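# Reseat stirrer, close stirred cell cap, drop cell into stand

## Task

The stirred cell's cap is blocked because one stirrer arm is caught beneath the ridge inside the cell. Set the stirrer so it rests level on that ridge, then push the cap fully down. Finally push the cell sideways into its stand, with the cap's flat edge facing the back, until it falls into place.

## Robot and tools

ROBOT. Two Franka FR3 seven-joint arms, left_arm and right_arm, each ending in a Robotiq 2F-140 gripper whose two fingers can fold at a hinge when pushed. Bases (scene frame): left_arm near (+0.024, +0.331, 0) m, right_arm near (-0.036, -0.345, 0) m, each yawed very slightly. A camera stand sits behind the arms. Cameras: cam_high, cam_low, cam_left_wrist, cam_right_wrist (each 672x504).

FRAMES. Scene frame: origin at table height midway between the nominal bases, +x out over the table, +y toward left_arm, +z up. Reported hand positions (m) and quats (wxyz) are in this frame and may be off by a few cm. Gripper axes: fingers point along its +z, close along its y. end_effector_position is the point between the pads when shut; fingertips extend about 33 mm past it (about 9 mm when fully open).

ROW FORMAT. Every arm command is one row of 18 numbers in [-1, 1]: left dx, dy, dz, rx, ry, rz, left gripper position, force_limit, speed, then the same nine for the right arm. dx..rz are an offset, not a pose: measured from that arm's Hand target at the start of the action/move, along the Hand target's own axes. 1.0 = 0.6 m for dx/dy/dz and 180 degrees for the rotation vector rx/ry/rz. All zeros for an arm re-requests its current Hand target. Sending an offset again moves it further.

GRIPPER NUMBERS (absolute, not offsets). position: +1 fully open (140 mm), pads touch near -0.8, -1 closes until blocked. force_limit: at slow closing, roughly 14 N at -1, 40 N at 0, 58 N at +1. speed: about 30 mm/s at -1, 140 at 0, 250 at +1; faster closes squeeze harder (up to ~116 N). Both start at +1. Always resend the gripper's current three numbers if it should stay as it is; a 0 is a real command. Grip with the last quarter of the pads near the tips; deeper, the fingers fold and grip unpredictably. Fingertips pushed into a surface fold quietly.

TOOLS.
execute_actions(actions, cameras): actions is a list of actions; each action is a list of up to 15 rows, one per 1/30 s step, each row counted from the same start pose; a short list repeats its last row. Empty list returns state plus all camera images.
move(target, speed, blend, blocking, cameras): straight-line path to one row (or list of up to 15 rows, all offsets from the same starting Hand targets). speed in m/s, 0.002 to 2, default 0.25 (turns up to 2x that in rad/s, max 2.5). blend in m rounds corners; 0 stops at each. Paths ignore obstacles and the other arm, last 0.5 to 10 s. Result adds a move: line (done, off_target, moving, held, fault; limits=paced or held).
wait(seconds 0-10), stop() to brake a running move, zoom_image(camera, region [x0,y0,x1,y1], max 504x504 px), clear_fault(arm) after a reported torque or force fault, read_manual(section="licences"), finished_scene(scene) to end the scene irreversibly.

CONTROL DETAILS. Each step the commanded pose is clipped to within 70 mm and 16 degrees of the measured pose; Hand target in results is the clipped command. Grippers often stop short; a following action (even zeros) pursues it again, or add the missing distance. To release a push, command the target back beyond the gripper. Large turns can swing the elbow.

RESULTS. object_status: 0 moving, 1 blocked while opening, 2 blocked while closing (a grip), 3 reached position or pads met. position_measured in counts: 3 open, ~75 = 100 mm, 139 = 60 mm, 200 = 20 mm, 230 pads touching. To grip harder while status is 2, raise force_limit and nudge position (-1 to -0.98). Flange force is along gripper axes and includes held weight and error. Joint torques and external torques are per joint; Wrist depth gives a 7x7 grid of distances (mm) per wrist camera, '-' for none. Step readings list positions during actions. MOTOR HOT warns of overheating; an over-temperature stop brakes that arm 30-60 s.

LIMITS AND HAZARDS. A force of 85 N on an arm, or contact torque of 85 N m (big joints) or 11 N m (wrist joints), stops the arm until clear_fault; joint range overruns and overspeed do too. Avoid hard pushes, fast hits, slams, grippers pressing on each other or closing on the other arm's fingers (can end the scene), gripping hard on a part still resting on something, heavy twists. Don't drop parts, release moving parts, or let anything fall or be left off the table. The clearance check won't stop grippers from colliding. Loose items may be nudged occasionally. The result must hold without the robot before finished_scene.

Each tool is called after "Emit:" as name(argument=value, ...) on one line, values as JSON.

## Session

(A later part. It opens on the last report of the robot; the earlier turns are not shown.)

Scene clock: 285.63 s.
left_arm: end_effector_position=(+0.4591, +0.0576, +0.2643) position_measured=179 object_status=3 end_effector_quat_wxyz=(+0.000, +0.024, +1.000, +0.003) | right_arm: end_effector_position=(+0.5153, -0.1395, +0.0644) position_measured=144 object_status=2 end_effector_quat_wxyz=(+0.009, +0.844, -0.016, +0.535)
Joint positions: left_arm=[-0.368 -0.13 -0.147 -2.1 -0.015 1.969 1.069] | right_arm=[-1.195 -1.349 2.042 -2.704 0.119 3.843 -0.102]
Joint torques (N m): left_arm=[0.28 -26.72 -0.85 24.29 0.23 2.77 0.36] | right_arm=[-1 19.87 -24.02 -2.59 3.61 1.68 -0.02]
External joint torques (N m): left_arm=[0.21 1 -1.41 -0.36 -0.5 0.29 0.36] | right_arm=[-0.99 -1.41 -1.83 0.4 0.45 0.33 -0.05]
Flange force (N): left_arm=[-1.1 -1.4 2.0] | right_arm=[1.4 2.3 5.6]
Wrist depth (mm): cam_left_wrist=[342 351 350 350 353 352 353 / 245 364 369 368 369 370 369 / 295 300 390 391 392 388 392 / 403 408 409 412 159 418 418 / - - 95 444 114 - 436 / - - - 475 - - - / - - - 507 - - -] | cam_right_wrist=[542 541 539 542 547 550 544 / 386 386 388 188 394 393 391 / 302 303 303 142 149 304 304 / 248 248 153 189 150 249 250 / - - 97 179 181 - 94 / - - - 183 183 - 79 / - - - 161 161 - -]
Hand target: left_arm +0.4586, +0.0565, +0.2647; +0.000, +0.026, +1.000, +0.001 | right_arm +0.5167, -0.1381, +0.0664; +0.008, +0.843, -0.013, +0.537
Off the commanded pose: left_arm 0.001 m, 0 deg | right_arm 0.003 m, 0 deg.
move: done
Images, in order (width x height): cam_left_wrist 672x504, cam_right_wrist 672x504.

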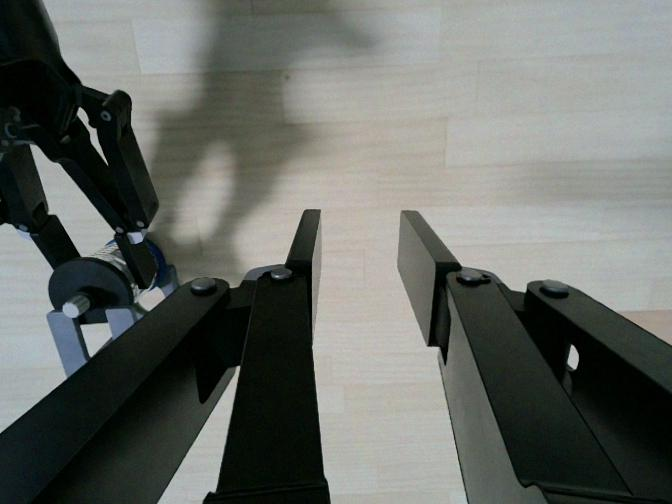

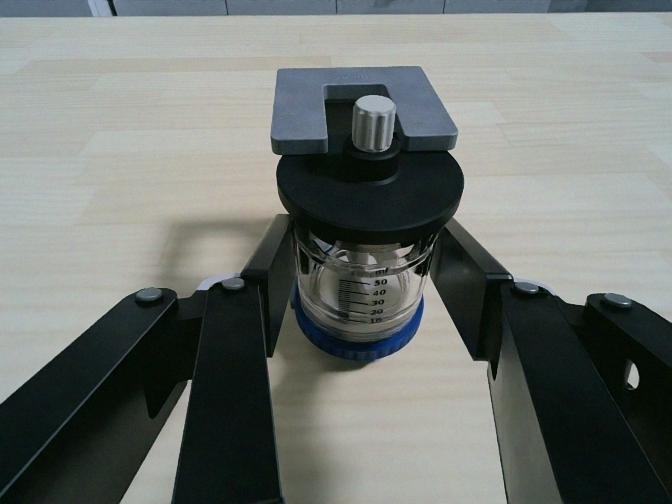

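Emit:
move(target=[0,0,0,0,0,0,-0.4,0,-1,0.0085,-0.0033,0.0181,0,0,0,-1,-0.4,-1], speed=0.03, cameras=["cam_right_wrist","cam_left_wrist"])

Emit:
zoom_image(camera="cam_right_wrist", region=[250, 20, 490, 220])

Emit:
zoom_image(camera="cam_left_wrist", region=[0, 180, 220, 400])

Scene clock: 286.83 s.
left_arm: end_effector_position=(+0.4591, +0.0576, +0.2643) position_measured=179 object_status=3 end_effector_quat_wxyz=(+0.000, +0.024, +1.000, +0.003) | right_arm: end_effector_position=(+0.5273, -0.1374, +0.0644) position_measured=144 object_status=2 end_effector_quat_wxyz=(+0.008, +0.844, -0.016, +0.536)
Joint positions: left_arm=[-0.368 -0.13 -0.147 -2.1 -0.015 1.969 1.069] | right_arm=[-1.228 -1.355 2.032 -2.671 0.1 3.843 -0.103]
Joint velocities: left_arm=[within noise] | right_arm=[0 0 0 -0.001 -0.005 0 0.001]
Joint torques (N m): left_arm=[0.3 -26.74 -0.87 24.31 0.23 2.76 0.36] | right_arm=[-1.12 20.35 -24.37 -2.25 3.67 1.51 -0.01]
External joint torques (N m): left_arm=[0.43 0.81 -1.22 -0.24 -0.49 0.3 0.36] | right_arm=[-1.17 -1.41 -1.68 0.36 0.51 0.16 -0.04]
Flange force (N): left_arm=[-1.0 -1.0 1.7] | right_arm=[0.8 2.2 5.8]
Wrist depth (mm): cam_left_wrist=[343 349 350 350 351 352 350 / 241 366 368 370 369 370 371 / 281 314 388 391 391 392 393 / 353 403 413 413 159 417 416 / 434 - 95 444 114 - 436 / - - - 474 - - - / - - - 506 - - -] | cam_right_wrist=[543 539 543 544 547 551 547 / 386 387 390 177 179 392 394 / 302 303 291 142 145 304 305 / 248 249 152 172 149 250 250 / - - 90 179 180 - 93 / - - - 182 182 - 79 / - - - 161 161 - -]
Hand target: left_arm +0.4586, +0.0565, +0.2647; +0.000, +0.026, +1.000, +0.001 | right_arm +0.5288, -0.1365, +0.0665; +0.008, +0.843, -0.013, +0.537
Off the commanded pose: left_arm 0.001 m, 0 deg | right_arm 0.003 m, 0 deg.
move: done
Images, in order (width x height): cam_left_wrist 672x504, cam_right_wrist 672x504.

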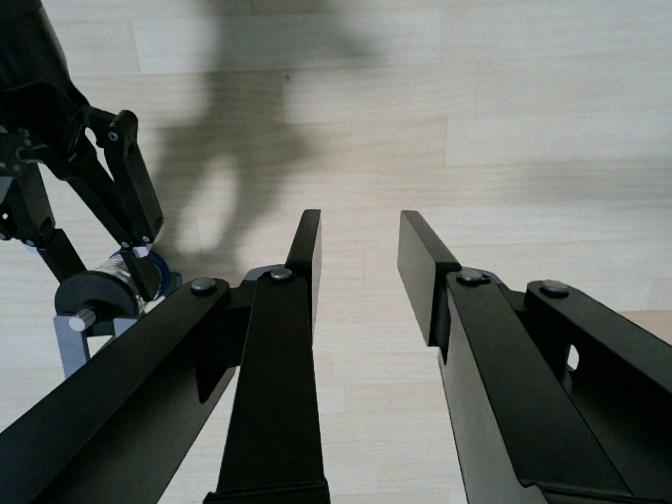

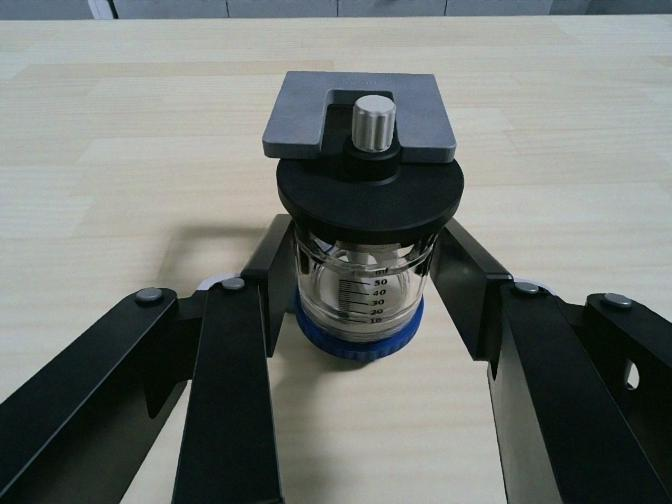

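Scaled by 2.100 from the camera's 672x504 image, which has a finer 960x720 frame.

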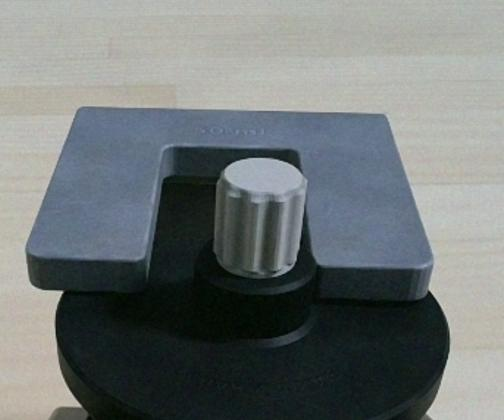

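Scaled by 2.291 from the camera's 672x504 image, which has a finer 960x720 frame.

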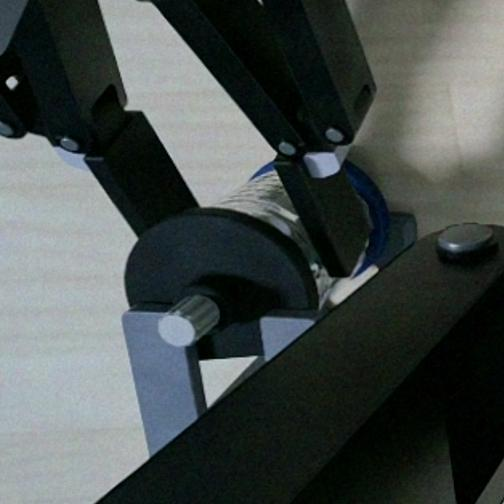

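Emit:
move(target=[0,0,0,0,0,0,-0.4,0,-1,-0.0014,-0.0082,-0.003,-0.0151,0,0.007,-1,-0.4,-1], speed=0.03, cameras=["cam_right_wrist"])

Emit:
zoom_image(camera="cam_right_wrist", region=[250, 20, 490, 220])

Scene clock: 288.60 s.
left_arm: end_effector_position=(+0.4591, +0.0576, +0.2643) position_measured=179 object_status=3 end_effector_quat_wxyz=(+0.000, +0.024, +1.000, +0.003) | right_arm: end_effector_position=(+0.5256, -0.1327, +0.0637) position_measured=144 object_status=2 end_effector_quat_wxyz=(+0.026, +0.844, -0.030, +0.535)
Joint positions: left_arm=[-0.368 -0.13 -0.147 -2.1 -0.015 1.969 1.069] | right_arm=[-1.179 -1.344 2.028 -2.657 0.116 3.738 -0.102]
Joint velocities: left_arm=[within noise] | right_arm=[0.002 0 0.002 0 0 -0.004 -0.001]
Joint torques (N m): left_arm=[0.3 -26.7 -0.88 24.32 0.22 2.76 0.35] | right_arm=[-0.09 21.35 -24.27 -1.84 4.16 1.04 0.35]
External joint torques (N m): left_arm=[0.34 0.96 -1.33 -0.32 -0.5 0.29 0.35] | right_arm=[-0.14 -0.41 -1.25 0.45 1.02 -0.28 0.32]
Flange force (N): left_arm=[-1.1 -1.3 1.9] | right_arm=[-0.5 -1.9 1.1]
Wrist depth (mm): cam_left_wrist=[219 350 349 348 351 350 351 / 240 364 371 369 368 371 373 / 282 292 391 389 392 392 395 / 409 403 412 411 160 418 417 / 437 - 95 440 114 - 436 / - - - 480 - - - / - - - 505 - - -] | cam_right_wrist=[519 524 527 539 546 548 552 / 373 376 380 164 176 392 397 / 295 298 285 142 146 306 307 / 243 244 245 178 150 250 251 / - - 97 182 182 - 93 / - - - 181 182 - 79 / - - - 160 160 - -]
Hand target: left_arm +0.4586, +0.0565, +0.2647; +0.000, +0.026, +1.000, +0.001 | right_arm +0.5269, -0.1315, +0.0665; +0.022, +0.843, -0.035, +0.537
Off the commanded pose: left_arm 0.001 m, 0 deg | right_arm 0.003 m, 1 deg.
move: done
Images, in order (width x height): cam_right_wrist 672x504.

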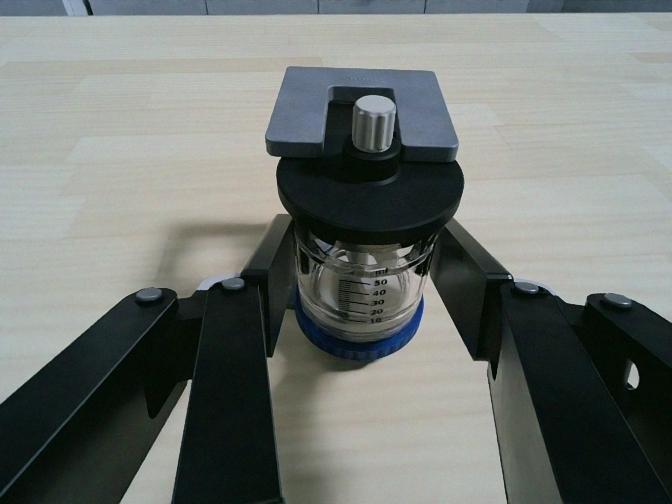

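Scaled by 2.100 from the camera's 672x504 image, which has a finer 960x720 frame.

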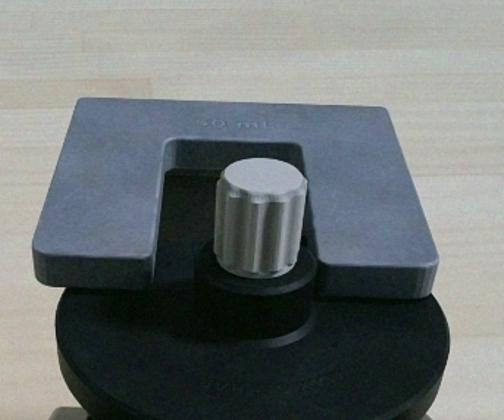

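Emit:
move(target=[0,0,0,0,0,0,-0.4,0,-1,0.0011,-0.0045,-0.0005,0,0,0,-1,-0.4,-1], speed=0.03, cameras=["cam_right_wrist"])

Emit:
zoom_image(camera="cam_right_wrist", region=[250, 20, 490, 220])

Scene clock: 289.53 s.
left_arm: end_effector_position=(+0.4591, +0.0576, +0.2643) position_measured=179 object_status=3 end_effector_quat_wxyz=(+0.000, +0.024, +1.000, +0.003) | right_arm: end_effector_position=(+0.5258, -0.1301, +0.0643) position_measured=144 object_status=2 end_effector_quat_wxyz=(+0.025, +0.844, -0.031, +0.535)
Joint positions: left_arm=[-0.368 -0.13 -0.147 -2.1 -0.015 1.969 1.069] | right_arm=[-1.175 -1.342 2.026 -2.654 0.117 3.729 -0.102]
Joint velocities: left_arm=[within noise] | right_arm=[0 0 -0.001 0 -0.001 -0.004 0]
Joint torques (N m): left_arm=[0.31 -26.73 -0.86 24.3 0.22 2.77 0.34] | right_arm=[-0.01 21.41 -24.74 -1.74 4.02 1.12 0.28]
External joint torques (N m): left_arm=[0.2 0.92 -1.45 -0.3 -0.51 0.3 0.34] | right_arm=[0.03 -0.41 -1.57 0.46 0.87 -0.2 0.25]
Flange force (N): left_arm=[-1.0 -1.5 1.9] | right_arm=[0.5 -2.0 0.5]
Wrist depth (mm): cam_left_wrist=[218 350 350 351 350 350 353 / 239 362 369 373 370 370 372 / 289 290 390 392 392 393 392 / 404 407 412 410 159 414 415 / 437 - 95 443 114 - 434 / - - - 478 - - - / - - - 503 - - -] | cam_right_wrist=[519 522 537 535 542 550 557 / 377 379 382 175 176 396 398 / 295 298 287 142 146 307 306 / 244 244 153 172 149 250 251 / - - 97 180 181 - 93 / - - - 181 183 - 79 / - - - 161 161 - -]
Hand target: left_arm +0.4586, +0.0565, +0.2647; +0.000, +0.026, +1.000, +0.001 | right_arm +0.5272, -0.1288, +0.0672; +0.022, +0.843, -0.035, +0.537
Off the commanded pose: left_arm 0.001 m, 0 deg | right_arm 0.003 m, 1 deg.
move: done
Images, in order (width x height): cam_right_wrist 672x504.

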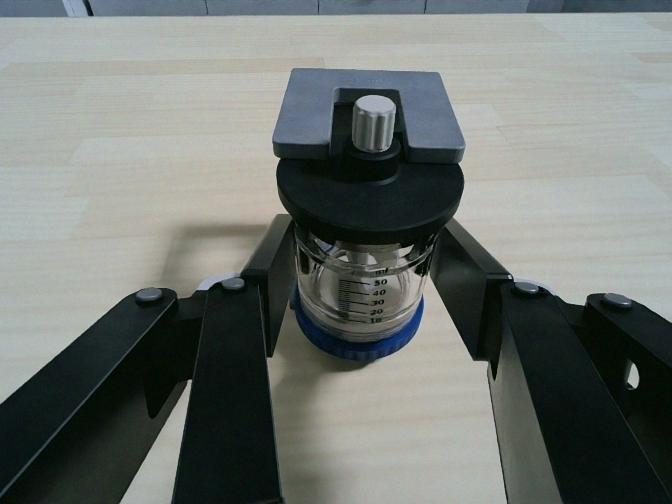

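Scaled by 2.100 from the camera's 672x504 image, which has a finer 960x720 frame.

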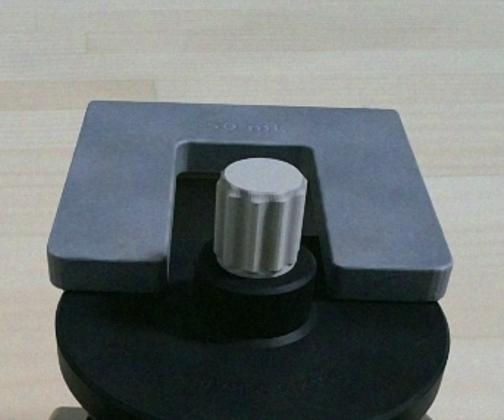

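Emit:
move(target=[0,0,0,0,0,0,-0.4,0,-1,0.0085,-0.0005,0.0181,0,0,0,-1,-0.4,-1], speed=0.03, cameras=["cam_right_wrist"])

Emit:
zoom_image(camera="cam_right_wrist", region=[250, 20, 490, 220])

Scene clock: 290.50 s.
left_arm: end_effector_position=(+0.4591, +0.0576, +0.2643) position_measured=179 object_status=3 end_effector_quat_wxyz=(+0.000, +0.024, +1.000, +0.003) | right_arm: end_effector_position=(+0.5376, -0.1308, +0.0651) position_measured=144 object_status=2 end_effector_quat_wxyz=(+0.023, +0.844, -0.038, +0.535)
Joint positions: left_arm=[-0.368 -0.13 -0.147 -2.1 -0.015 1.969 1.069] | right_arm=[-1.211 -1.342 2.02 -2.624 0.109 3.728 -0.102]
Joint torques (N m): left_arm=[0.3 -26.71 -0.85 24.29 0.23 2.77 0.37] | right_arm=[-1.08 21.39 -25.26 -1.78 3.6 1.61 0.04]
External joint torques (N m): left_arm=[0.29 0.98 -1.35 -0.36 -0.49 0.29 0.37] | right_arm=[-1.16 -1.05 -1.72 -0.03 0.46 0.25 0.01]
Flange force (N): left_arm=[-1.1 -1.2 2.0] | right_arm=[1.6 2.1 4.2]
Wrist depth (mm): cam_left_wrist=[209 351 353 350 350 352 354 / 236 364 370 370 369 369 370 / 267 284 395 395 391 390 393 / 360 328 410 412 159 417 421 / 435 - 95 448 114 - 431 / - - - 473 - - - / - - - 506 - - -] | cam_right_wrist=[535 537 544 546 543 542 548 / 386 388 389 177 167 393 395 / 301 303 290 142 141 306 306 / 247 248 153 172 149 250 251 / - - 97 180 183 - 93 / - - - 183 183 - 79 / - - - 161 162 - -]
Hand target: left_arm +0.4586, +0.0565, +0.2647; +0.000, +0.026, +1.000, +0.001 | right_arm +0.5391, -0.1295, +0.0672; +0.022, +0.843, -0.035, +0.537
Off the commanded pose: left_arm 0.001 m, 0 deg | right_arm 0.003 m, 0 deg.
move: done
Images, in order (width x height): cam_right_wrist 672x504.

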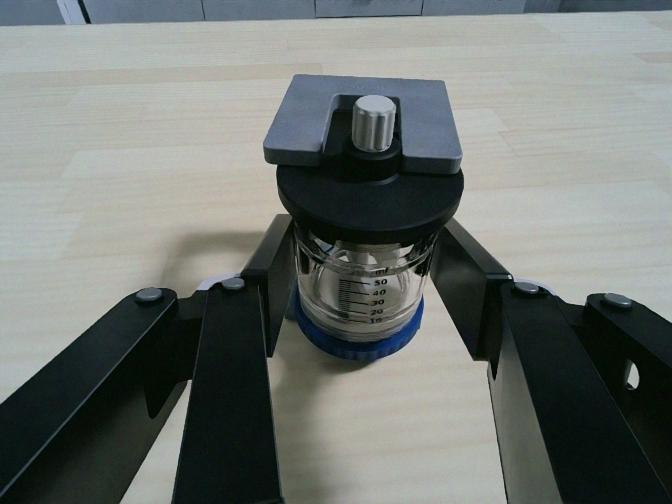

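Scaled by 2.100 from the camera's 672x504 image, which has a finer 960x720 frame.

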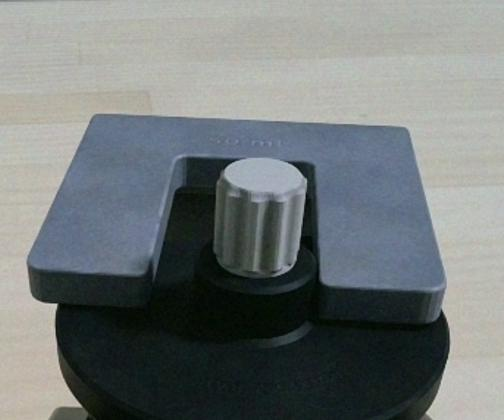

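Emit:
move(target=[[0,0,0,0,0,0,-0.4,0,-1,0.0015,0,0.0015,0,0,0,-1,-0.4,-1],[0,0,0,0,0,0,-0.4,0,-1,0.0008,-0.0057,0,-0.01,0,0.0047,-1,-0.4,-1]], speed=0.03, cameras=["cam_right_wrist"])

Emit:
zoom_image(camera="cam_right_wrist", region=[250, 20, 490, 220])

Scene clock: 293.47 s.
left_arm: end_effector_position=(+0.4591, +0.0576, +0.2643) position_measured=179 object_status=3 end_effector_quat_wxyz=(+0.000, +0.024, +1.000, +0.003) | right_arm: end_effector_position=(+0.5382, -0.1272, +0.0645) position_measured=144 object_status=2 end_effector_quat_wxyz=(+0.035, +0.844, -0.044, +0.534)
Joint positions: left_arm=[-0.368 -0.13 -0.147 -2.1 -0.015 1.969 1.069] | right_arm=[-1.187 -1.339 2.015 -2.608 0.112 3.662 -0.102]
Joint velocities: left_arm=[within noise] | right_arm=[0 0 0.002 0 0 -0.004 0]
Joint torques (N m): left_arm=[0.32 -26.73 -0.86 24.31 0.22 2.76 0.36] | right_arm=[-0.12 22.01 -25.36 -1.11 4.18 1.05 0.34]
External joint torques (N m): left_arm=[0.33 1.12 -1.34 -0.42 -0.5 0.27 0.36] | right_arm=[-0.1 -0.48 -1.45 0.42 1.07 -0.26 0.32]
Flange force (N): left_arm=[-1.3 -1.3 2.2] | right_arm=[-0.3 -2.0 0.8]
Wrist depth (mm): cam_left_wrist=[200 350 350 349 351 351 351 / 224 364 371 367 370 370 369 / 273 280 391 392 390 392 395 / 356 330 410 413 159 419 416 / 437 - 95 444 114 - 432 / - - - 476 - - - / - - - 509 - - -] | cam_right_wrist=[518 520 525 539 542 543 552 / 375 379 382 165 176 392 399 / 295 298 287 142 143 306 309 / 243 244 153 173 150 250 251 / - - 97 181 181 - 93 / - - - 182 182 - 79 / - - - 161 161 - -]
Hand target: left_arm +0.4586, +0.0565, +0.2647; +0.000, +0.026, +1.000, +0.001 | right_arm +0.5396, -0.1261, +0.0677; +0.032, +0.842, -0.050, +0.536
Off the commanded pose: left_arm 0.001 m, 0 deg | right_arm 0.004 m, 1 deg.
move: off_target (right_arm)
Images, in order (width x height): cam_right_wrist 672x504.

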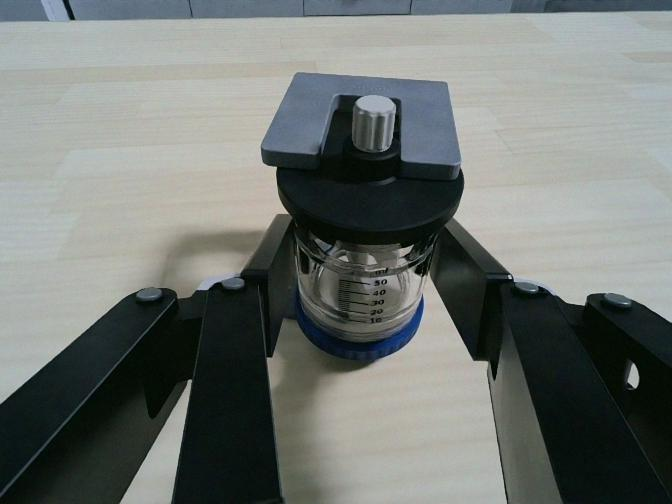

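Scaled by 2.100 from the camera's 672x504 image, which has a finer 960x720 frame.

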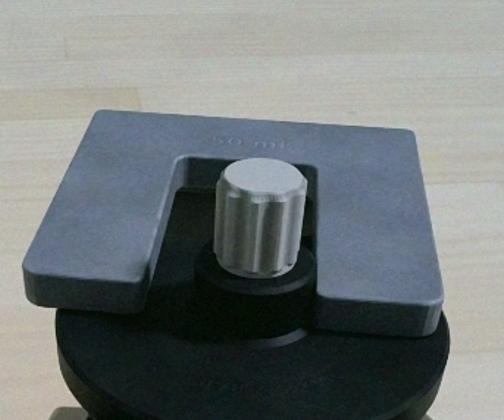

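Emit:
move(target=[0,0,0,0,0,0,-0.4,0,-1,0.003,-0.003,-0.0014,0,0,0,-1,-0.4,-1], speed=0.03, cameras=["cam_right_wrist","cam_left_wrist"])

Emit:
zoom_image(camera="cam_right_wrist", region=[250, 20, 490, 220])

Emit:
zoom_image(camera="cam_left_wrist", region=[0, 180, 220, 400])

Scene clock: 294.37 s.
left_arm: end_effector_position=(+0.4591, +0.0576, +0.2643) position_measured=179 object_status=3 end_effector_quat_wxyz=(+0.000, +0.024, +1.000, +0.003) | right_arm: end_effector_position=(+0.5385, -0.1258, +0.0665) position_measured=144 object_status=2 end_effector_quat_wxyz=(+0.034, +0.843, -0.047, +0.534)
Joint positions: left_arm=[-0.368 -0.13 -0.147 -2.1 -0.015 1.969 1.069] | right_arm=[-1.184 -1.334 2.011 -2.607 0.112 3.656 -0.102]
Joint velocities: left_arm=[within noise] | right_arm=[0.001 0 0 0 0 -0.004 -0.001]
Joint torques (N m): left_arm=[0.31 -26.73 -0.86 24.3 0.22 2.76 0.35] | right_arm=[0.07 22.03 -25.93 -0.92 4 1.14 0.22]
External joint torques (N m): left_arm=[0.29 1.1 -1.37 -0.46 -0.5 0.27 0.35] | right_arm=[0.09 -0.5 -1.96 0.48 0.88 -0.18 0.2]
Flange force (N): left_arm=[-1.1 -1.3 2.2] | right_arm=[1.1 -2.2 0.1]
Wrist depth (mm): cam_left_wrist=[162 349 349 351 353 350 350 / 217 367 369 367 370 370 370 / 282 279 390 392 392 390 391 / 354 327 409 410 159 413 416 / 434 - 95 442 114 - 436 / - - - 476 - - - / - - - 505 - - -] | cam_right_wrist=[529 533 539 546 547 554 561 / 382 384 387 178 179 396 401 / 300 301 290 142 141 308 310 / 246 248 153 174 150 253 253 / - - 97 179 180 - 93 / - - - 183 184 - 79 / - - - 162 163 - -]
Hand target: left_arm +0.4586, +0.0565, +0.2647; +0.000, +0.026, +1.000, +0.001 | right_arm +0.5398, -0.1244, +0.0696; +0.032, +0.842, -0.050, +0.536
Off the commanded pose: left_arm 0.001 m, 0 deg | right_arm 0.004 m, 1 deg.
move: off_target (right_arm)
Images, in order (width x height): cam_left_wrist 672x504, cam_right_wrist 672x504.

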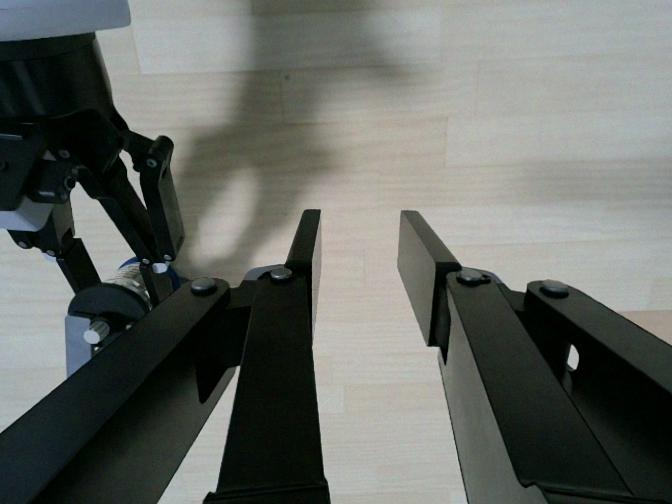

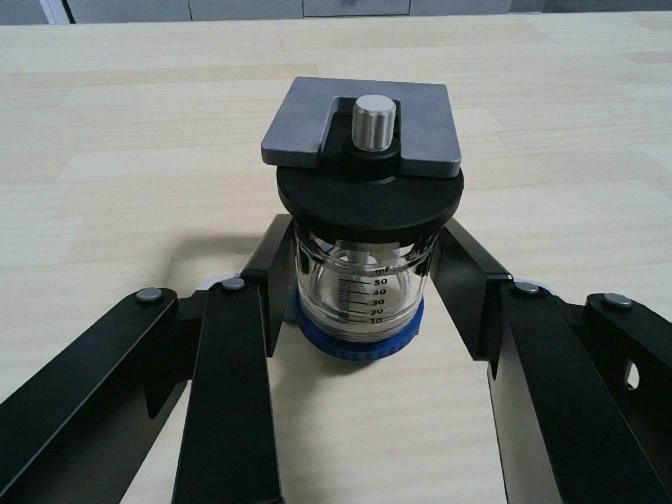

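Scaled by 2.100 from the camera's 672x504 image, which has a finer 960x720 frame.

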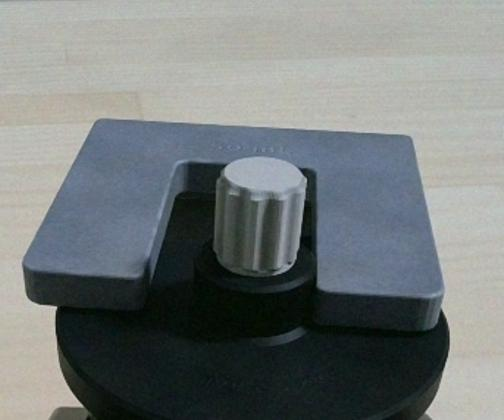

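Scaled by 2.291 from the camera's 672x504 image, which has a finer 960x720 frame.

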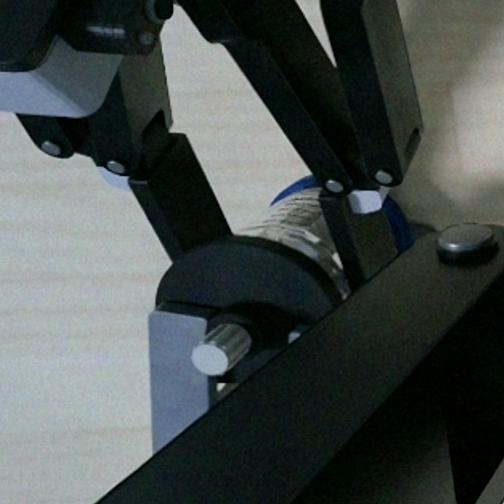

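Emit:
move(target=[[0,0,0,0,0,0,-0.4,0,-1,-0.006,0,0.0028,0,0,0,-1,-0.4,-1],[0,0,0,0,0,0,-0.4,0,-1,-0.006,0,0.0028,0,0,0,0.05,-0.4,-1]], speed=0.03, cameras=["cam_right_wrist"])

Emit:
zoom_image(camera="cam_right_wrist", region=[250, 20, 490, 220])

Scene clock: 296.63 s.
left_arm: end_effector_position=(+0.4591, +0.0576, +0.2643) position_measured=179 object_status=3 end_effector_quat_wxyz=(+0.000, +0.024, +1.000, +0.003) | right_arm: end_effector_position=(+0.5388, -0.1243, +0.0649) position_measured=123 object_status=0 end_effector_quat_wxyz=(+0.033, +0.843, -0.047, +0.535)
Joint positions: left_arm=[-0.368 -0.13 -0.147 -2.1 -0.015 1.969 1.069] | right_arm=[-1.185 -1.339 2.016 -2.602 0.121 3.655 -0.101]
Joint torques (N m): left_arm=[0.3 -26.73 -0.87 24.3 0.23 2.77 0.34] | right_arm=[-1.04 21.48 -23.51 -0.94 3.69 1.23 0.27]
External joint torques (N m): left_arm=[0.2 1.14 -1.47 -0.47 -0.5 0.27 0.34] | right_arm=[-0.86 -1.04 0.47 0.69 0.58 -0.07 0.25]
Flange force (N): left_arm=[-1.1 -1.6 2.3] | right_arm=[-4.0 -0.3 6.1]
Wrist depth (mm): cam_left_wrist=[162 351 353 351 352 351 351 / 221 365 369 369 370 372 370 / 271 279 390 391 392 391 393 / 361 313 410 411 159 419 416 / 440 - 95 445 114 - 436 / - - - 474 - - - / - - - 500 - - -] | cam_right_wrist=[528 530 538 542 546 547 547 / 380 385 385 177 177 391 394 / 300 300 288 141 142 305 307 / 245 246 152 190 155 249 251 / - - 112 180 199 107 101 / - - 182 182 182 - - / - - 164 161 161 - -]
Hand target: left_arm +0.4586, +0.0565, +0.2647; +0.000, +0.026, +1.000, +0.001 | right_arm +0.5398, -0.1244, +0.0657; +0.032, +0.842, -0.050, +0.536
Off the commanded pose: left_arm 0.001 m, 0 deg | right_arm 0.001 m, 0 deg.
move: done
Images, in order (width x height): cam_right_wrist 672x504.

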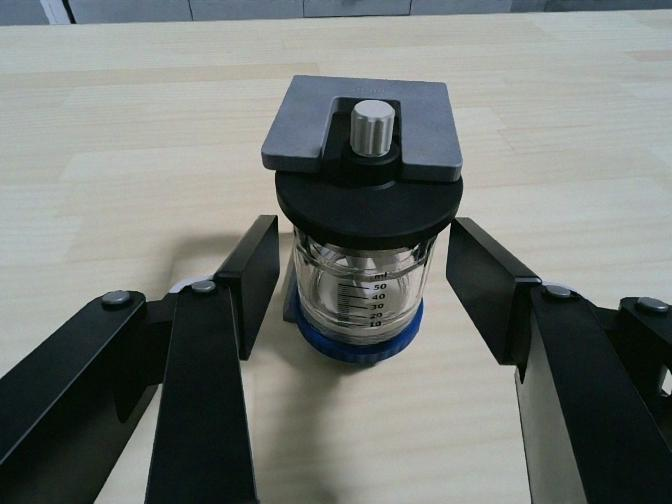

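Scaled by 2.100 from the camera's 672x504 image, which has a finer 960x720 frame.

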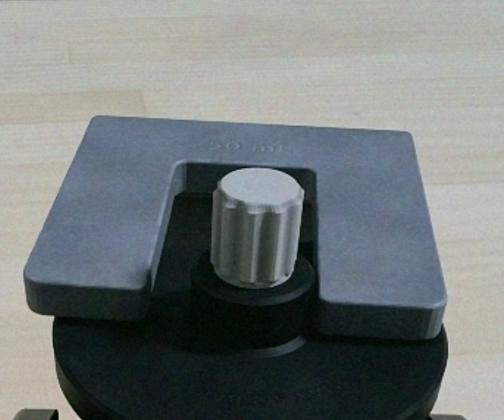

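Emit:
move(target=[[0,0,0,0,0,0,-0.4,0,-1,0,0,0,0,0,0,-1,-0.4,-1],[0,0,0,0,0,0,-0.4,0,-1,0.001,0,-0.0005,0,0.0067,0,-1,-0.4,-1],[0,0,0,0,0,0,-0.4,0,-1,0.0016,-0.003,-0.0008,0,0.0067,0,-1,-0.4,-1]], speed=0.03, cameras=["cam_right_wrist"])

Emit:
zoom_image(camera="cam_right_wrist", region=[250, 20, 490, 220])

Scene clock: 302.00 s.
left_arm: end_effector_position=(+0.4591, +0.0576, +0.2643) position_measured=179 object_status=3 end_effector_quat_wxyz=(+0.000, +0.024, +1.000, +0.003) | right_arm: end_effector_position=(+0.5388, -0.1230, +0.0646) position_measured=144 object_status=2 end_effector_quat_wxyz=(+0.034, +0.838, -0.046, +0.543)
Joint positions: left_arm=[-0.368 -0.13 -0.147 -2.1 -0.015 1.969 1.069] | right_arm=[-1.171 -1.368 2.026 -2.598 0.151 3.651 -0.096]
Joint velocities: left_arm=[within noise] | right_arm=[-0.001 0 0.001 0.002 0.001 -0.004 -0.001]
Joint torques (N m): left_arm=[0.27 -26.7 -0.88 24.29 0.22 2.76 0.37] | right_arm=[0.01 21.53 -25.29 -1.75 4.25 1.05 0.35]
External joint torques (N m): left_arm=[0.17 0.89 -1.47 -0.29 -0.5 0.29 0.36] | right_arm=[-0.01 -0.97 -1.24 0.4 1.12 -0.21 0.32]
Flange force (N): left_arm=[-0.9 -1.4 1.8] | right_arm=[-2.0 -1.8 1.3]
Wrist depth (mm): cam_left_wrist=[196 350 351 351 351 352 353 / 220 361 370 370 371 369 371 / 281 282 392 391 393 395 393 / 346 327 409 415 159 416 418 / 438 - 95 446 114 - 435 / - - - 476 - - - / - - - 504 - - -] | cam_right_wrist=[552 557 564 569 583 583 586 / 390 394 398 179 181 405 410 / 302 303 292 142 142 311 313 / 247 248 152 173 149 253 253 / - - 97 181 181 - 93 / - - - 182 182 - 79 / - - - 160 160 - -]
Hand target: left_arm +0.4586, +0.0565, +0.2647; +0.000, +0.026, +1.000, +0.001 | right_arm +0.5400, -0.1226, +0.0667; +0.032, +0.836, -0.049, +0.545
Off the commanded pose: left_arm 0.001 m, 0 deg | right_arm 0.002 m, 1 deg.
move: done
Images, in order (width x height): cam_right_wrist 672x504.

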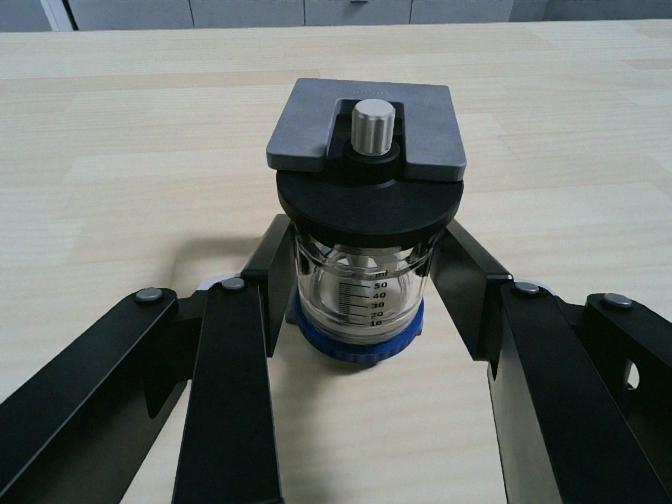

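Scaled by 2.100 from the camera's 672x504 image, which has a finer 960x720 frame.

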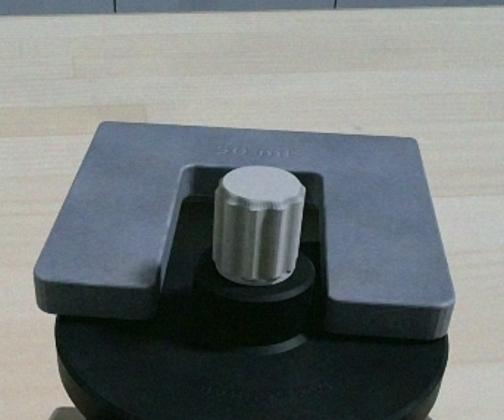

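Emit:
move(target=[0,0,0,0,0,0,-0.4,0,-1,0.001,-0.0063,0,-0.0254,0,0.0113,-1,-0.4,-1], speed=0.04, cameras=["cam_right_wrist"])

Emit:
zoom_image(camera="cam_right_wrist", region=[250, 20, 490, 220])

Scene clock: 303.93 s.
left_arm: end_effector_position=(+0.4591, +0.0576, +0.2643) position_measured=179 object_status=3 end_effector_quat_wxyz=(+0.000, +0.024, +1.000, +0.003) | right_arm: end_effector_position=(+0.5399, -0.1196, +0.0653) position_measured=144 object_status=2 end_effector_quat_wxyz=(+0.059, +0.834, -0.081, +0.542)
Joint positions: left_arm=[-0.368 -0.13 -0.147 -2.1 -0.015 1.969 1.069] | right_arm=[-1.123 -1.362 2.017 -2.555 0.187 3.483 -0.089]
Joint velocities: left_arm=[within noise] | right_arm=[0 0 -0.001 0 0.001 -0.005 0.001]
Joint torques (N m): left_arm=[0.28 -26.69 -0.86 24.32 0.22 2.76 0.34] | right_arm=[-0.18 22.13 -25.77 -1.26 3.74 0.93 0.29]
External joint torques (N m): left_arm=[0.36 1.16 -1.26 -0.41 -0.5 0.28 0.34] | right_arm=[-0.24 -0.6 -1.02 0.41 0.77 -0.31 0.26]
Flange force (N): left_arm=[-1.5 -1.4 2.2] | right_arm=[-0.7 -2.2 1.3]
Wrist depth (mm): cam_left_wrist=[150 169 352 350 353 354 352 / 212 248 369 369 370 371 371 / 283 272 390 392 390 390 393 / 339 390 411 413 159 418 418 / 439 - 95 444 114 - 439 / - - - 478 - - - / - - - 502 - - -] | cam_right_wrist=[2204 555 561 569 571 578 587 / 390 389 394 178 180 405 408 / 301 302 291 142 144 311 313 / 245 248 153 172 149 252 253 / - - 97 180 181 - 93 / - - - 181 182 - 79 / - - - 160 160 - -]
Hand target: left_arm +0.4586, +0.0565, +0.2647; +0.000, +0.026, +1.000, +0.001 | right_arm +0.5407, -0.1188, +0.0673; +0.056, +0.833, -0.086, +0.543
Off the commanded pose: left_arm 0.001 m, 0 deg | right_arm 0.002 m, 1 deg.
move: done
Images, in order (width x height): cam_right_wrist 672x504.

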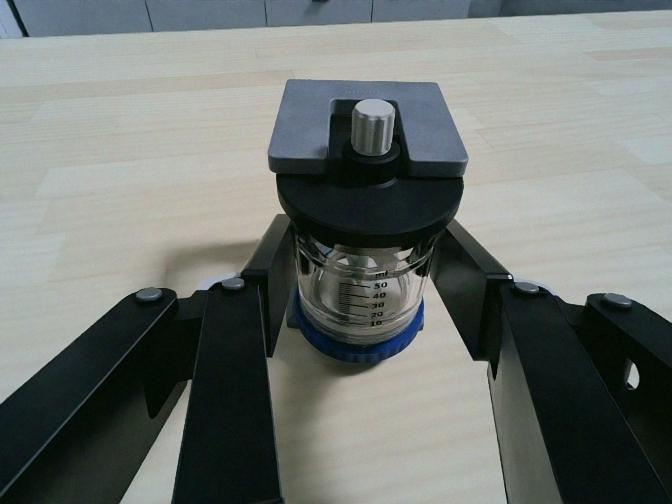

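Scaled by 2.100 from the camera's 672x504 image, which has a finer 960x720 frame.

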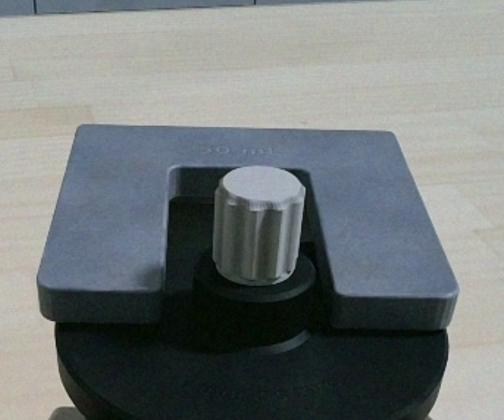

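Emit:
move(target=[0,0,0,0,0,0,-0.4,0,-1,0.0081,-0.001,0.0183,0,0,0,-1,-0.4,-1], speed=0.04, cameras=["cam_right_wrist"])

Emit:
zoom_image(camera="cam_right_wrist", region=[250, 20, 490, 220])

Scene clock: 304.97 s.
left_arm: end_effector_position=(+0.4591, +0.0576, +0.2643) position_measured=179 object_status=3 end_effector_quat_wxyz=(+0.000, +0.024, +1.000, +0.003) | right_arm: end_effector_position=(+0.5512, -0.1227, +0.0655) position_measured=144 object_status=2 end_effector_quat_wxyz=(+0.057, +0.834, -0.090, +0.542)
Joint positions: left_arm=[-0.368 -0.13 -0.147 -2.1 -0.015 1.969 1.069] | right_arm=[-1.16 -1.362 2.014 -2.529 0.184 3.485 -0.089]
Joint torques (N m): left_arm=[0.29 -26.74 -0.85 24.3 0.23 2.76 0.36] | right_arm=[-1.05 22.4 -26.4 -0.77 3.13 1.62 0.02]
External joint torques (N m): left_arm=[0.25 0.87 -1.38 -0.27 -0.49 0.3 0.36] | right_arm=[-1.06 -0.99 -1.18 0.59 0.13 0.36 -0.01]
Flange force (N): left_arm=[-1.0 -1.3 1.8] | right_arm=[0.8 -0.3 5.8]
Wrist depth (mm): cam_left_wrist=[151 168 349 351 351 349 351 / 206 244 371 369 369 372 372 / 268 265 392 392 392 392 392 / 330 315 409 409 159 416 417 / 436 - 95 443 114 - 436 / - - - 476 - - - / - - - 507 - - -] | cam_right_wrist=[2367 2418 568 569 574 569 569 / 397 398 398 179 180 402 401 / 306 307 281 139 138 309 309 / 248 249 153 173 149 251 252 / - - 97 180 180 - 93 / - - - 182 181 - 79 / - - - 160 160 - -]
Hand target: left_arm +0.4586, +0.0565, +0.2647; +0.000, +0.026, +1.000, +0.001 | right_arm +0.5526, -0.1207, +0.0673; +0.056, +0.833, -0.086, +0.543
Off the commanded pose: left_arm 0.001 m, 0 deg | right_arm 0.003 m, 0 deg.
move: done
Images, in order (width x height): cam_right_wrist 672x504.

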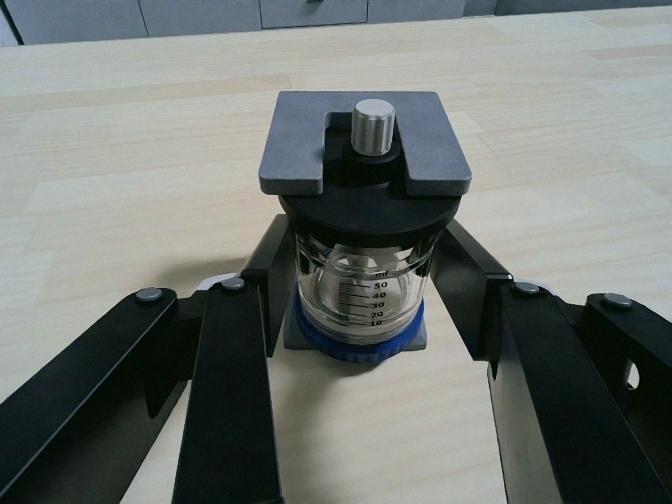

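Scaled by 2.100 from the camera's 672x504 image, which has a finer 960x720 frame.

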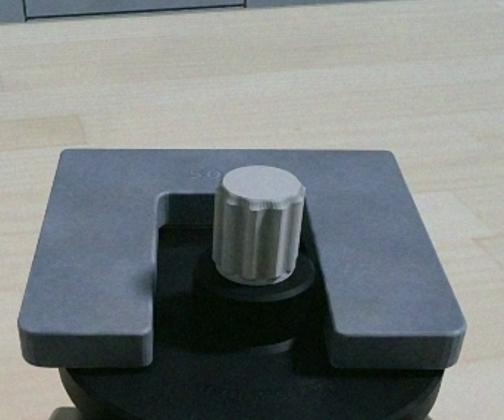

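Emit:
move(target=[0,0,0,0,0,0,-0.4,0,-1,0.0081,-0.0027,0.0183,0,0,0,-1,-0.4,-1], speed=0.04, cameras=["cam_right_wrist"])

Emit:
zoom_image(camera="cam_right_wrist", region=[250, 40, 490, 390])

Scene clock: 306.13 s.
left_arm: end_effector_position=(+0.4591, +0.0576, +0.2643) position_measured=179 object_status=3 end_effector_quat_wxyz=(+0.000, +0.024, +1.000, +0.003) | right_arm: end_effector_position=(+0.5631, -0.1234, +0.0654) position_measured=144 object_status=2 end_effector_quat_wxyz=(+0.056, +0.834, -0.090, +0.542)
Joint positions: left_arm=[-0.368 -0.13 -0.147 -2.1 -0.015 1.969 1.069] | right_arm=[-1.199 -1.366 2.01 -2.5 0.17 3.492 -0.091]
Joint torques (N m): left_arm=[0.29 -26.73 -0.86 24.31 0.23 2.76 0.38] | right_arm=[-1.02 22.52 -26.94 -0.56 3.15 1.64 0.03]
External joint torques (N m): left_arm=[0.39 1.02 -1.25 -0.34 -0.48 0.29 0.38] | right_arm=[-1.01 -1.43 -1.33 0.48 0.14 0.37 0]
Flange force (N): left_arm=[-1.3 -1.2 2.0] | right_arm=[0.1 -0.1 5.8]
Wrist depth (mm): cam_left_wrist=[160 180 351 349 350 349 351 / 157 219 369 370 370 372 370 / 253 264 389 393 392 391 394 / 315 307 410 411 159 416 418 / 436 - 95 445 114 - 432 / - - - 476 - - - / - - - 502 - - -] | cam_right_wrist=[2342 2444 564 565 574 568 574 / 398 397 397 424 377 400 400 / 307 308 294 138 137 308 308 / 249 250 153 173 149 251 250 / - - 97 180 180 - 93 / - - - 182 182 - 79 / - - - 160 160 - -]
Hand target: left_arm +0.4586, +0.0565, +0.2647; +0.000, +0.026, +1.000, +0.001 | right_arm +0.5647, -0.1216, +0.0673; +0.056, +0.833, -0.086, +0.543
Off the commanded pose: left_arm 0.001 m, 0 deg | right_arm 0.003 m, 1 deg.
move: done
Images, in order (width x height): cam_right_wrist 672x504.

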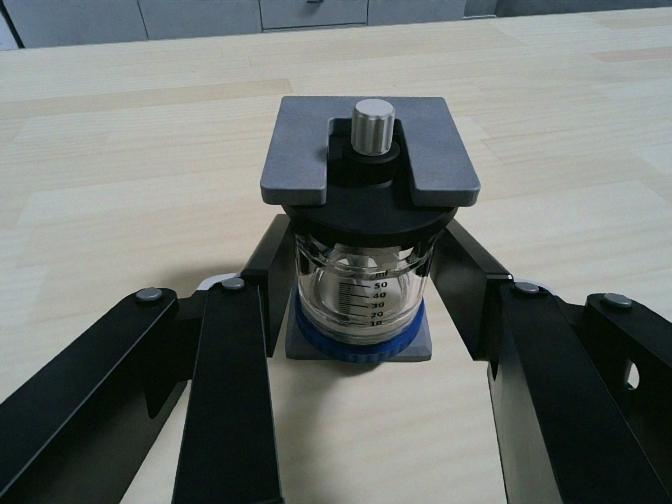

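Scaled by 1.440 from the camera's 672x504 image, which has a finer 960x720 frame.

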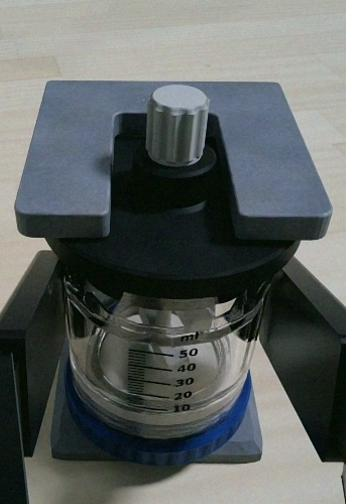

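Emit:
move(target=[0,0,0,0,0,0,-0.4,0,-1,0.0054,-0.0005,0.0122,0,0,0,-1,-0.4,-1], speed=0.03, cameras=["cam_right_wrist"])

Emit:
zoom_image(camera="cam_right_wrist", region=[250, 40, 490, 390])

Scene clock: 307.17 s.
left_arm: end_effector_position=(+0.4591, +0.0576, +0.2643) position_measured=179 object_status=3 end_effector_quat_wxyz=(+0.000, +0.024, +1.000, +0.003) | right_arm: end_effector_position=(+0.5710, -0.1247, +0.0652) position_measured=144 object_status=2 end_effector_quat_wxyz=(+0.056, +0.834, -0.090, +0.542)
Joint positions: left_arm=[-0.368 -0.13 -0.147 -2.1 -0.015 1.969 1.069] | right_arm=[-1.224 -1.369 2.007 -2.482 0.16 3.498 -0.092]
Joint velocities: left_arm=[within noise] | right_arm=[-0.001 -0.001 -0.001 0 -0.004 0.002 0]
Joint torques (N m): left_arm=[0.31 -26.75 -0.87 24.27 0.24 2.76 0.38] | right_arm=[-0.76 22.89 -27.2 -0.08 3.23 1.65 0.02]
External joint torques (N m): left_arm=[0.25 1.17 -1.43 -0.53 -0.49 0.27 0.38] | right_arm=[-0.77 -1.46 -1.42 0.77 0.22 0.37 -0.01]
Flange force (N): left_arm=[-1.0 -1.3 2.4] | right_arm=[-0.3 -0.9 5.7]
Wrist depth (mm): cam_left_wrist=[164 187 350 351 350 350 352 / 157 175 370 369 370 372 369 / 225 264 393 389 390 392 392 / 311 296 411 411 159 416 419 / 436 - 95 440 114 - 435 / - - - 467 - - - / - - - 509 - - -] | cam_right_wrist=[2342 2418 2498 572 572 568 569 / 399 399 423 423 399 400 401 / 306 306 294 139 137 308 308 / 250 250 153 173 149 251 250 / - - 97 180 180 - 93 / - - - 182 182 - 79 / - - - 160 160 - -]
Hand target: left_arm +0.4586, +0.0565, +0.2647; +0.000, +0.026, +1.000, +0.001 | right_arm +0.5726, -0.1229, +0.0673; +0.056, +0.833, -0.086, +0.543
Off the commanded pose: left_arm 0.001 m, 0 deg | right_arm 0.003 m, 1 deg.
move: done
Images, in order (width x height): cam_right_wrist 672x504.

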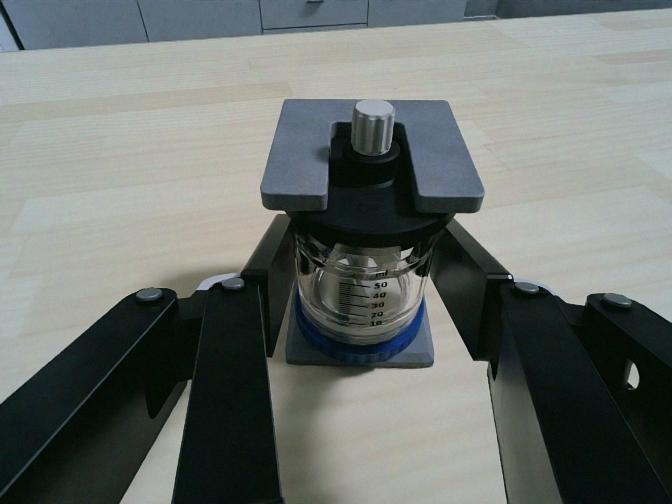

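Scaled by 1.440 from the camera's 672x504 image, which has a finer 960x720 frame.

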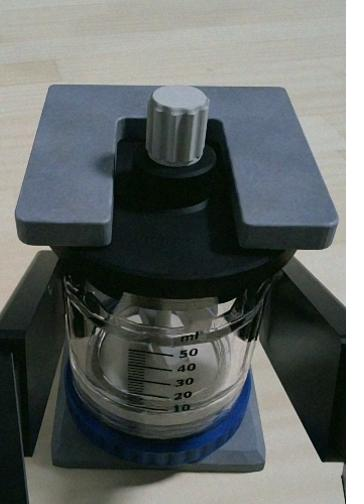

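Emit:
move(target=[0,0,0,0,0,0,-0.4,0,-1,-0.0061,0,0.0027,0,0,0,-1,-0.4,-1], speed=0.02, cameras=["cam_right_wrist"])

Emit:
zoom_image(camera="cam_right_wrist", region=[250, 40, 490, 390])

Scene clock: 308.13 s.
left_arm: end_effector_position=(+0.4591, +0.0576, +0.2643) position_measured=179 object_status=3 end_effector_quat_wxyz=(+0.000, +0.024, +1.000, +0.003) | right_arm: end_effector_position=(+0.5725, -0.1243, +0.0647) position_measured=144 object_status=2 end_effector_quat_wxyz=(+0.058, +0.833, -0.087, +0.543)
Joint positions: left_arm=[-0.368 -0.13 -0.147 -2.1 -0.015 1.969 1.069] | right_arm=[-1.226 -1.378 2.007 -2.477 0.159 3.5 -0.092]
Joint velocities: left_arm=[within noise] | right_arm=[-0.001 -0.001 0 0.002 -0.001 0.003 0]
Joint torques (N m): left_arm=[0.34 -26.74 -0.92 24.29 0.22 2.76 0.36] | right_arm=[-1.08 22.97 -24.17 -0.13 3.08 1.4 0.22]
External joint torques (N m): left_arm=[0.4 1.04 -1.35 -0.41 -0.5 0.28 0.36] | right_arm=[-1.06 -1.39 1.73 0.87 0.06 0.15 0.19]
Flange force (N): left_arm=[-1.1 -1.2 2.1] | right_arm=[-5.5 -0.5 8.2]
Wrist depth (mm): cam_left_wrist=[169 187 350 351 351 350 349 / 159 173 370 370 369 371 371 / 226 261 389 391 393 389 393 / 308 295 409 411 160 416 416 / 436 - 95 442 114 - 440 / - - - 476 - - - / - - - 506 - - -] | cam_right_wrist=[533 2392 2585 575 532 577 583 / 399 397 423 427 379 405 404 / 306 306 292 140 137 311 311 / 248 249 152 173 150 251 252 / - - 97 180 178 - 93 / - - - 181 182 - 79 / - - - 160 160 - -]
Hand target: left_arm +0.4586, +0.0565, +0.2647; +0.000, +0.026, +1.000, +0.001 | right_arm +0.5726, -0.1229, +0.0633; +0.056, +0.833, -0.086, +0.543
Off the commanded pose: left_arm 0.001 m, 0 deg | right_arm 0.002 m, 0 deg.
move: done
Images, in order (width x height): cam_right_wrist 672x504.

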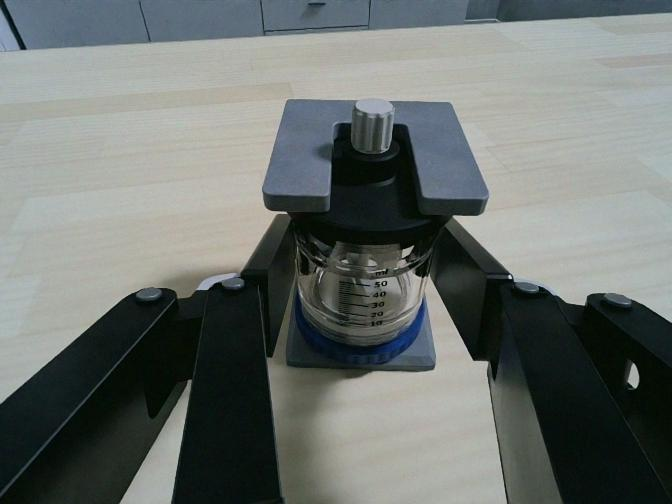

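Scaled by 1.440 from the camera's 672x504 image, which has a finer 960x720 frame.

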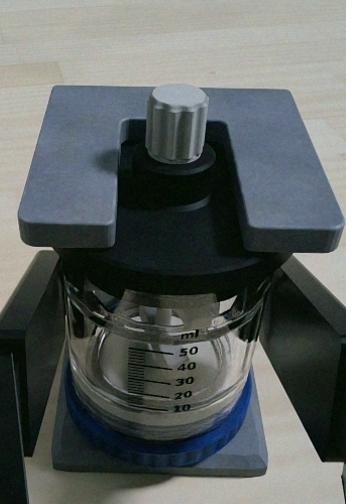

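Emit:
move(target=[0,0.0,0,0,0,0,-0.4,0,-1,0.002,0,-0.001,0,0,0,0.05,-0.4,-1], speed=0.02, cameras=["cam_right_wrist"])

Emit:
zoom_image(camera="cam_right_wrist", region=[250, 40, 490, 390])

Scene clock: 309.07 s.
left_arm: end_effector_position=(+0.4591, +0.0576, +0.2643) position_measured=179 object_status=3 end_effector_quat_wxyz=(+0.000, +0.024, +1.000, +0.003) | right_arm: end_effector_position=(+0.5724, -0.1243, +0.0643) position_measured=123 object_status=0 end_effector_quat_wxyz=(+0.058, +0.833, -0.086, +0.543)
Joint positions: left_arm=[-0.368 -0.13 -0.147 -2.1 -0.015 1.969 1.069] | right_arm=[-1.226 -1.378 2.008 -2.477 0.159 3.5 -0.092]
Joint torques (N m): left_arm=[0.32 -26.72 -0.86 24.31 0.23 2.76 0.37] | right_arm=[-0.53 23.4 -25.53 -0.89 3.18 1.37 0.11]
External joint torques (N m): left_arm=[0.41 1.11 -1.26 -0.39 -0.49 0.28 0.37] | right_arm=[-0.56 -0.96 0.37 0.09 0.16 0.1 0.08]
Flange force (N): left_arm=[-1.4 -1.2 2.1] | right_arm=[-2.5 0.4 3.4]
Wrist depth (mm): cam_left_wrist=[169 188 351 351 352 350 352 / 157 173 369 369 369 368 371 / 226 261 392 391 392 394 392 / 314 306 409 409 159 420 415 / 439 - 95 445 114 - 437 / - - - 478 - - - / - - - 506 - - -] | cam_right_wrist=[2271 2367 2526 572 577 532 578 / 394 395 424 167 378 402 404 / 304 305 291 137 136 308 311 / 247 248 153 188 155 251 251 / - - 112 179 188 108 101 / - - 181 181 181 - - / - - 163 159 160 - -]
Hand target: left_arm +0.4586, +0.0565, +0.2647; +0.000, +0.026, +1.000, +0.001 | right_arm +0.5725, -0.1229, +0.0647; +0.056, +0.833, -0.086, +0.543
Off the commanded pose: left_arm 0.001 m, 0 deg | right_arm 0.001 m, 0 deg.
move: done
Images, in order (width x height): cam_right_wrist 672x504.

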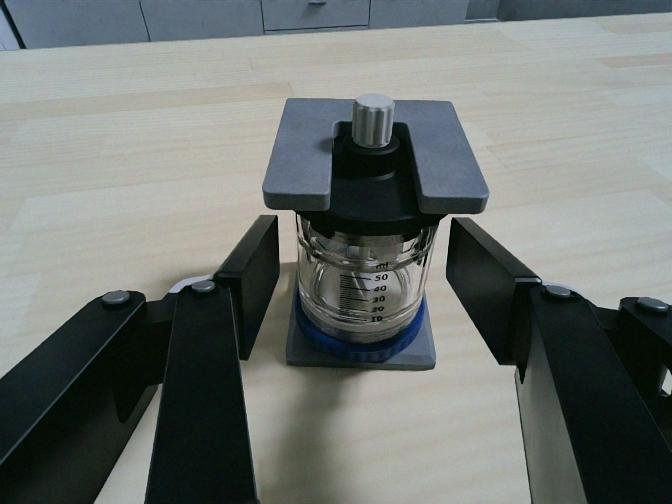

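Scaled by 1.440 from the camera's 672x504 image, which has a finer 960x720 frame.

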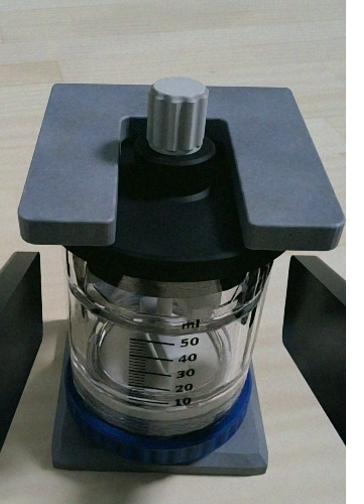

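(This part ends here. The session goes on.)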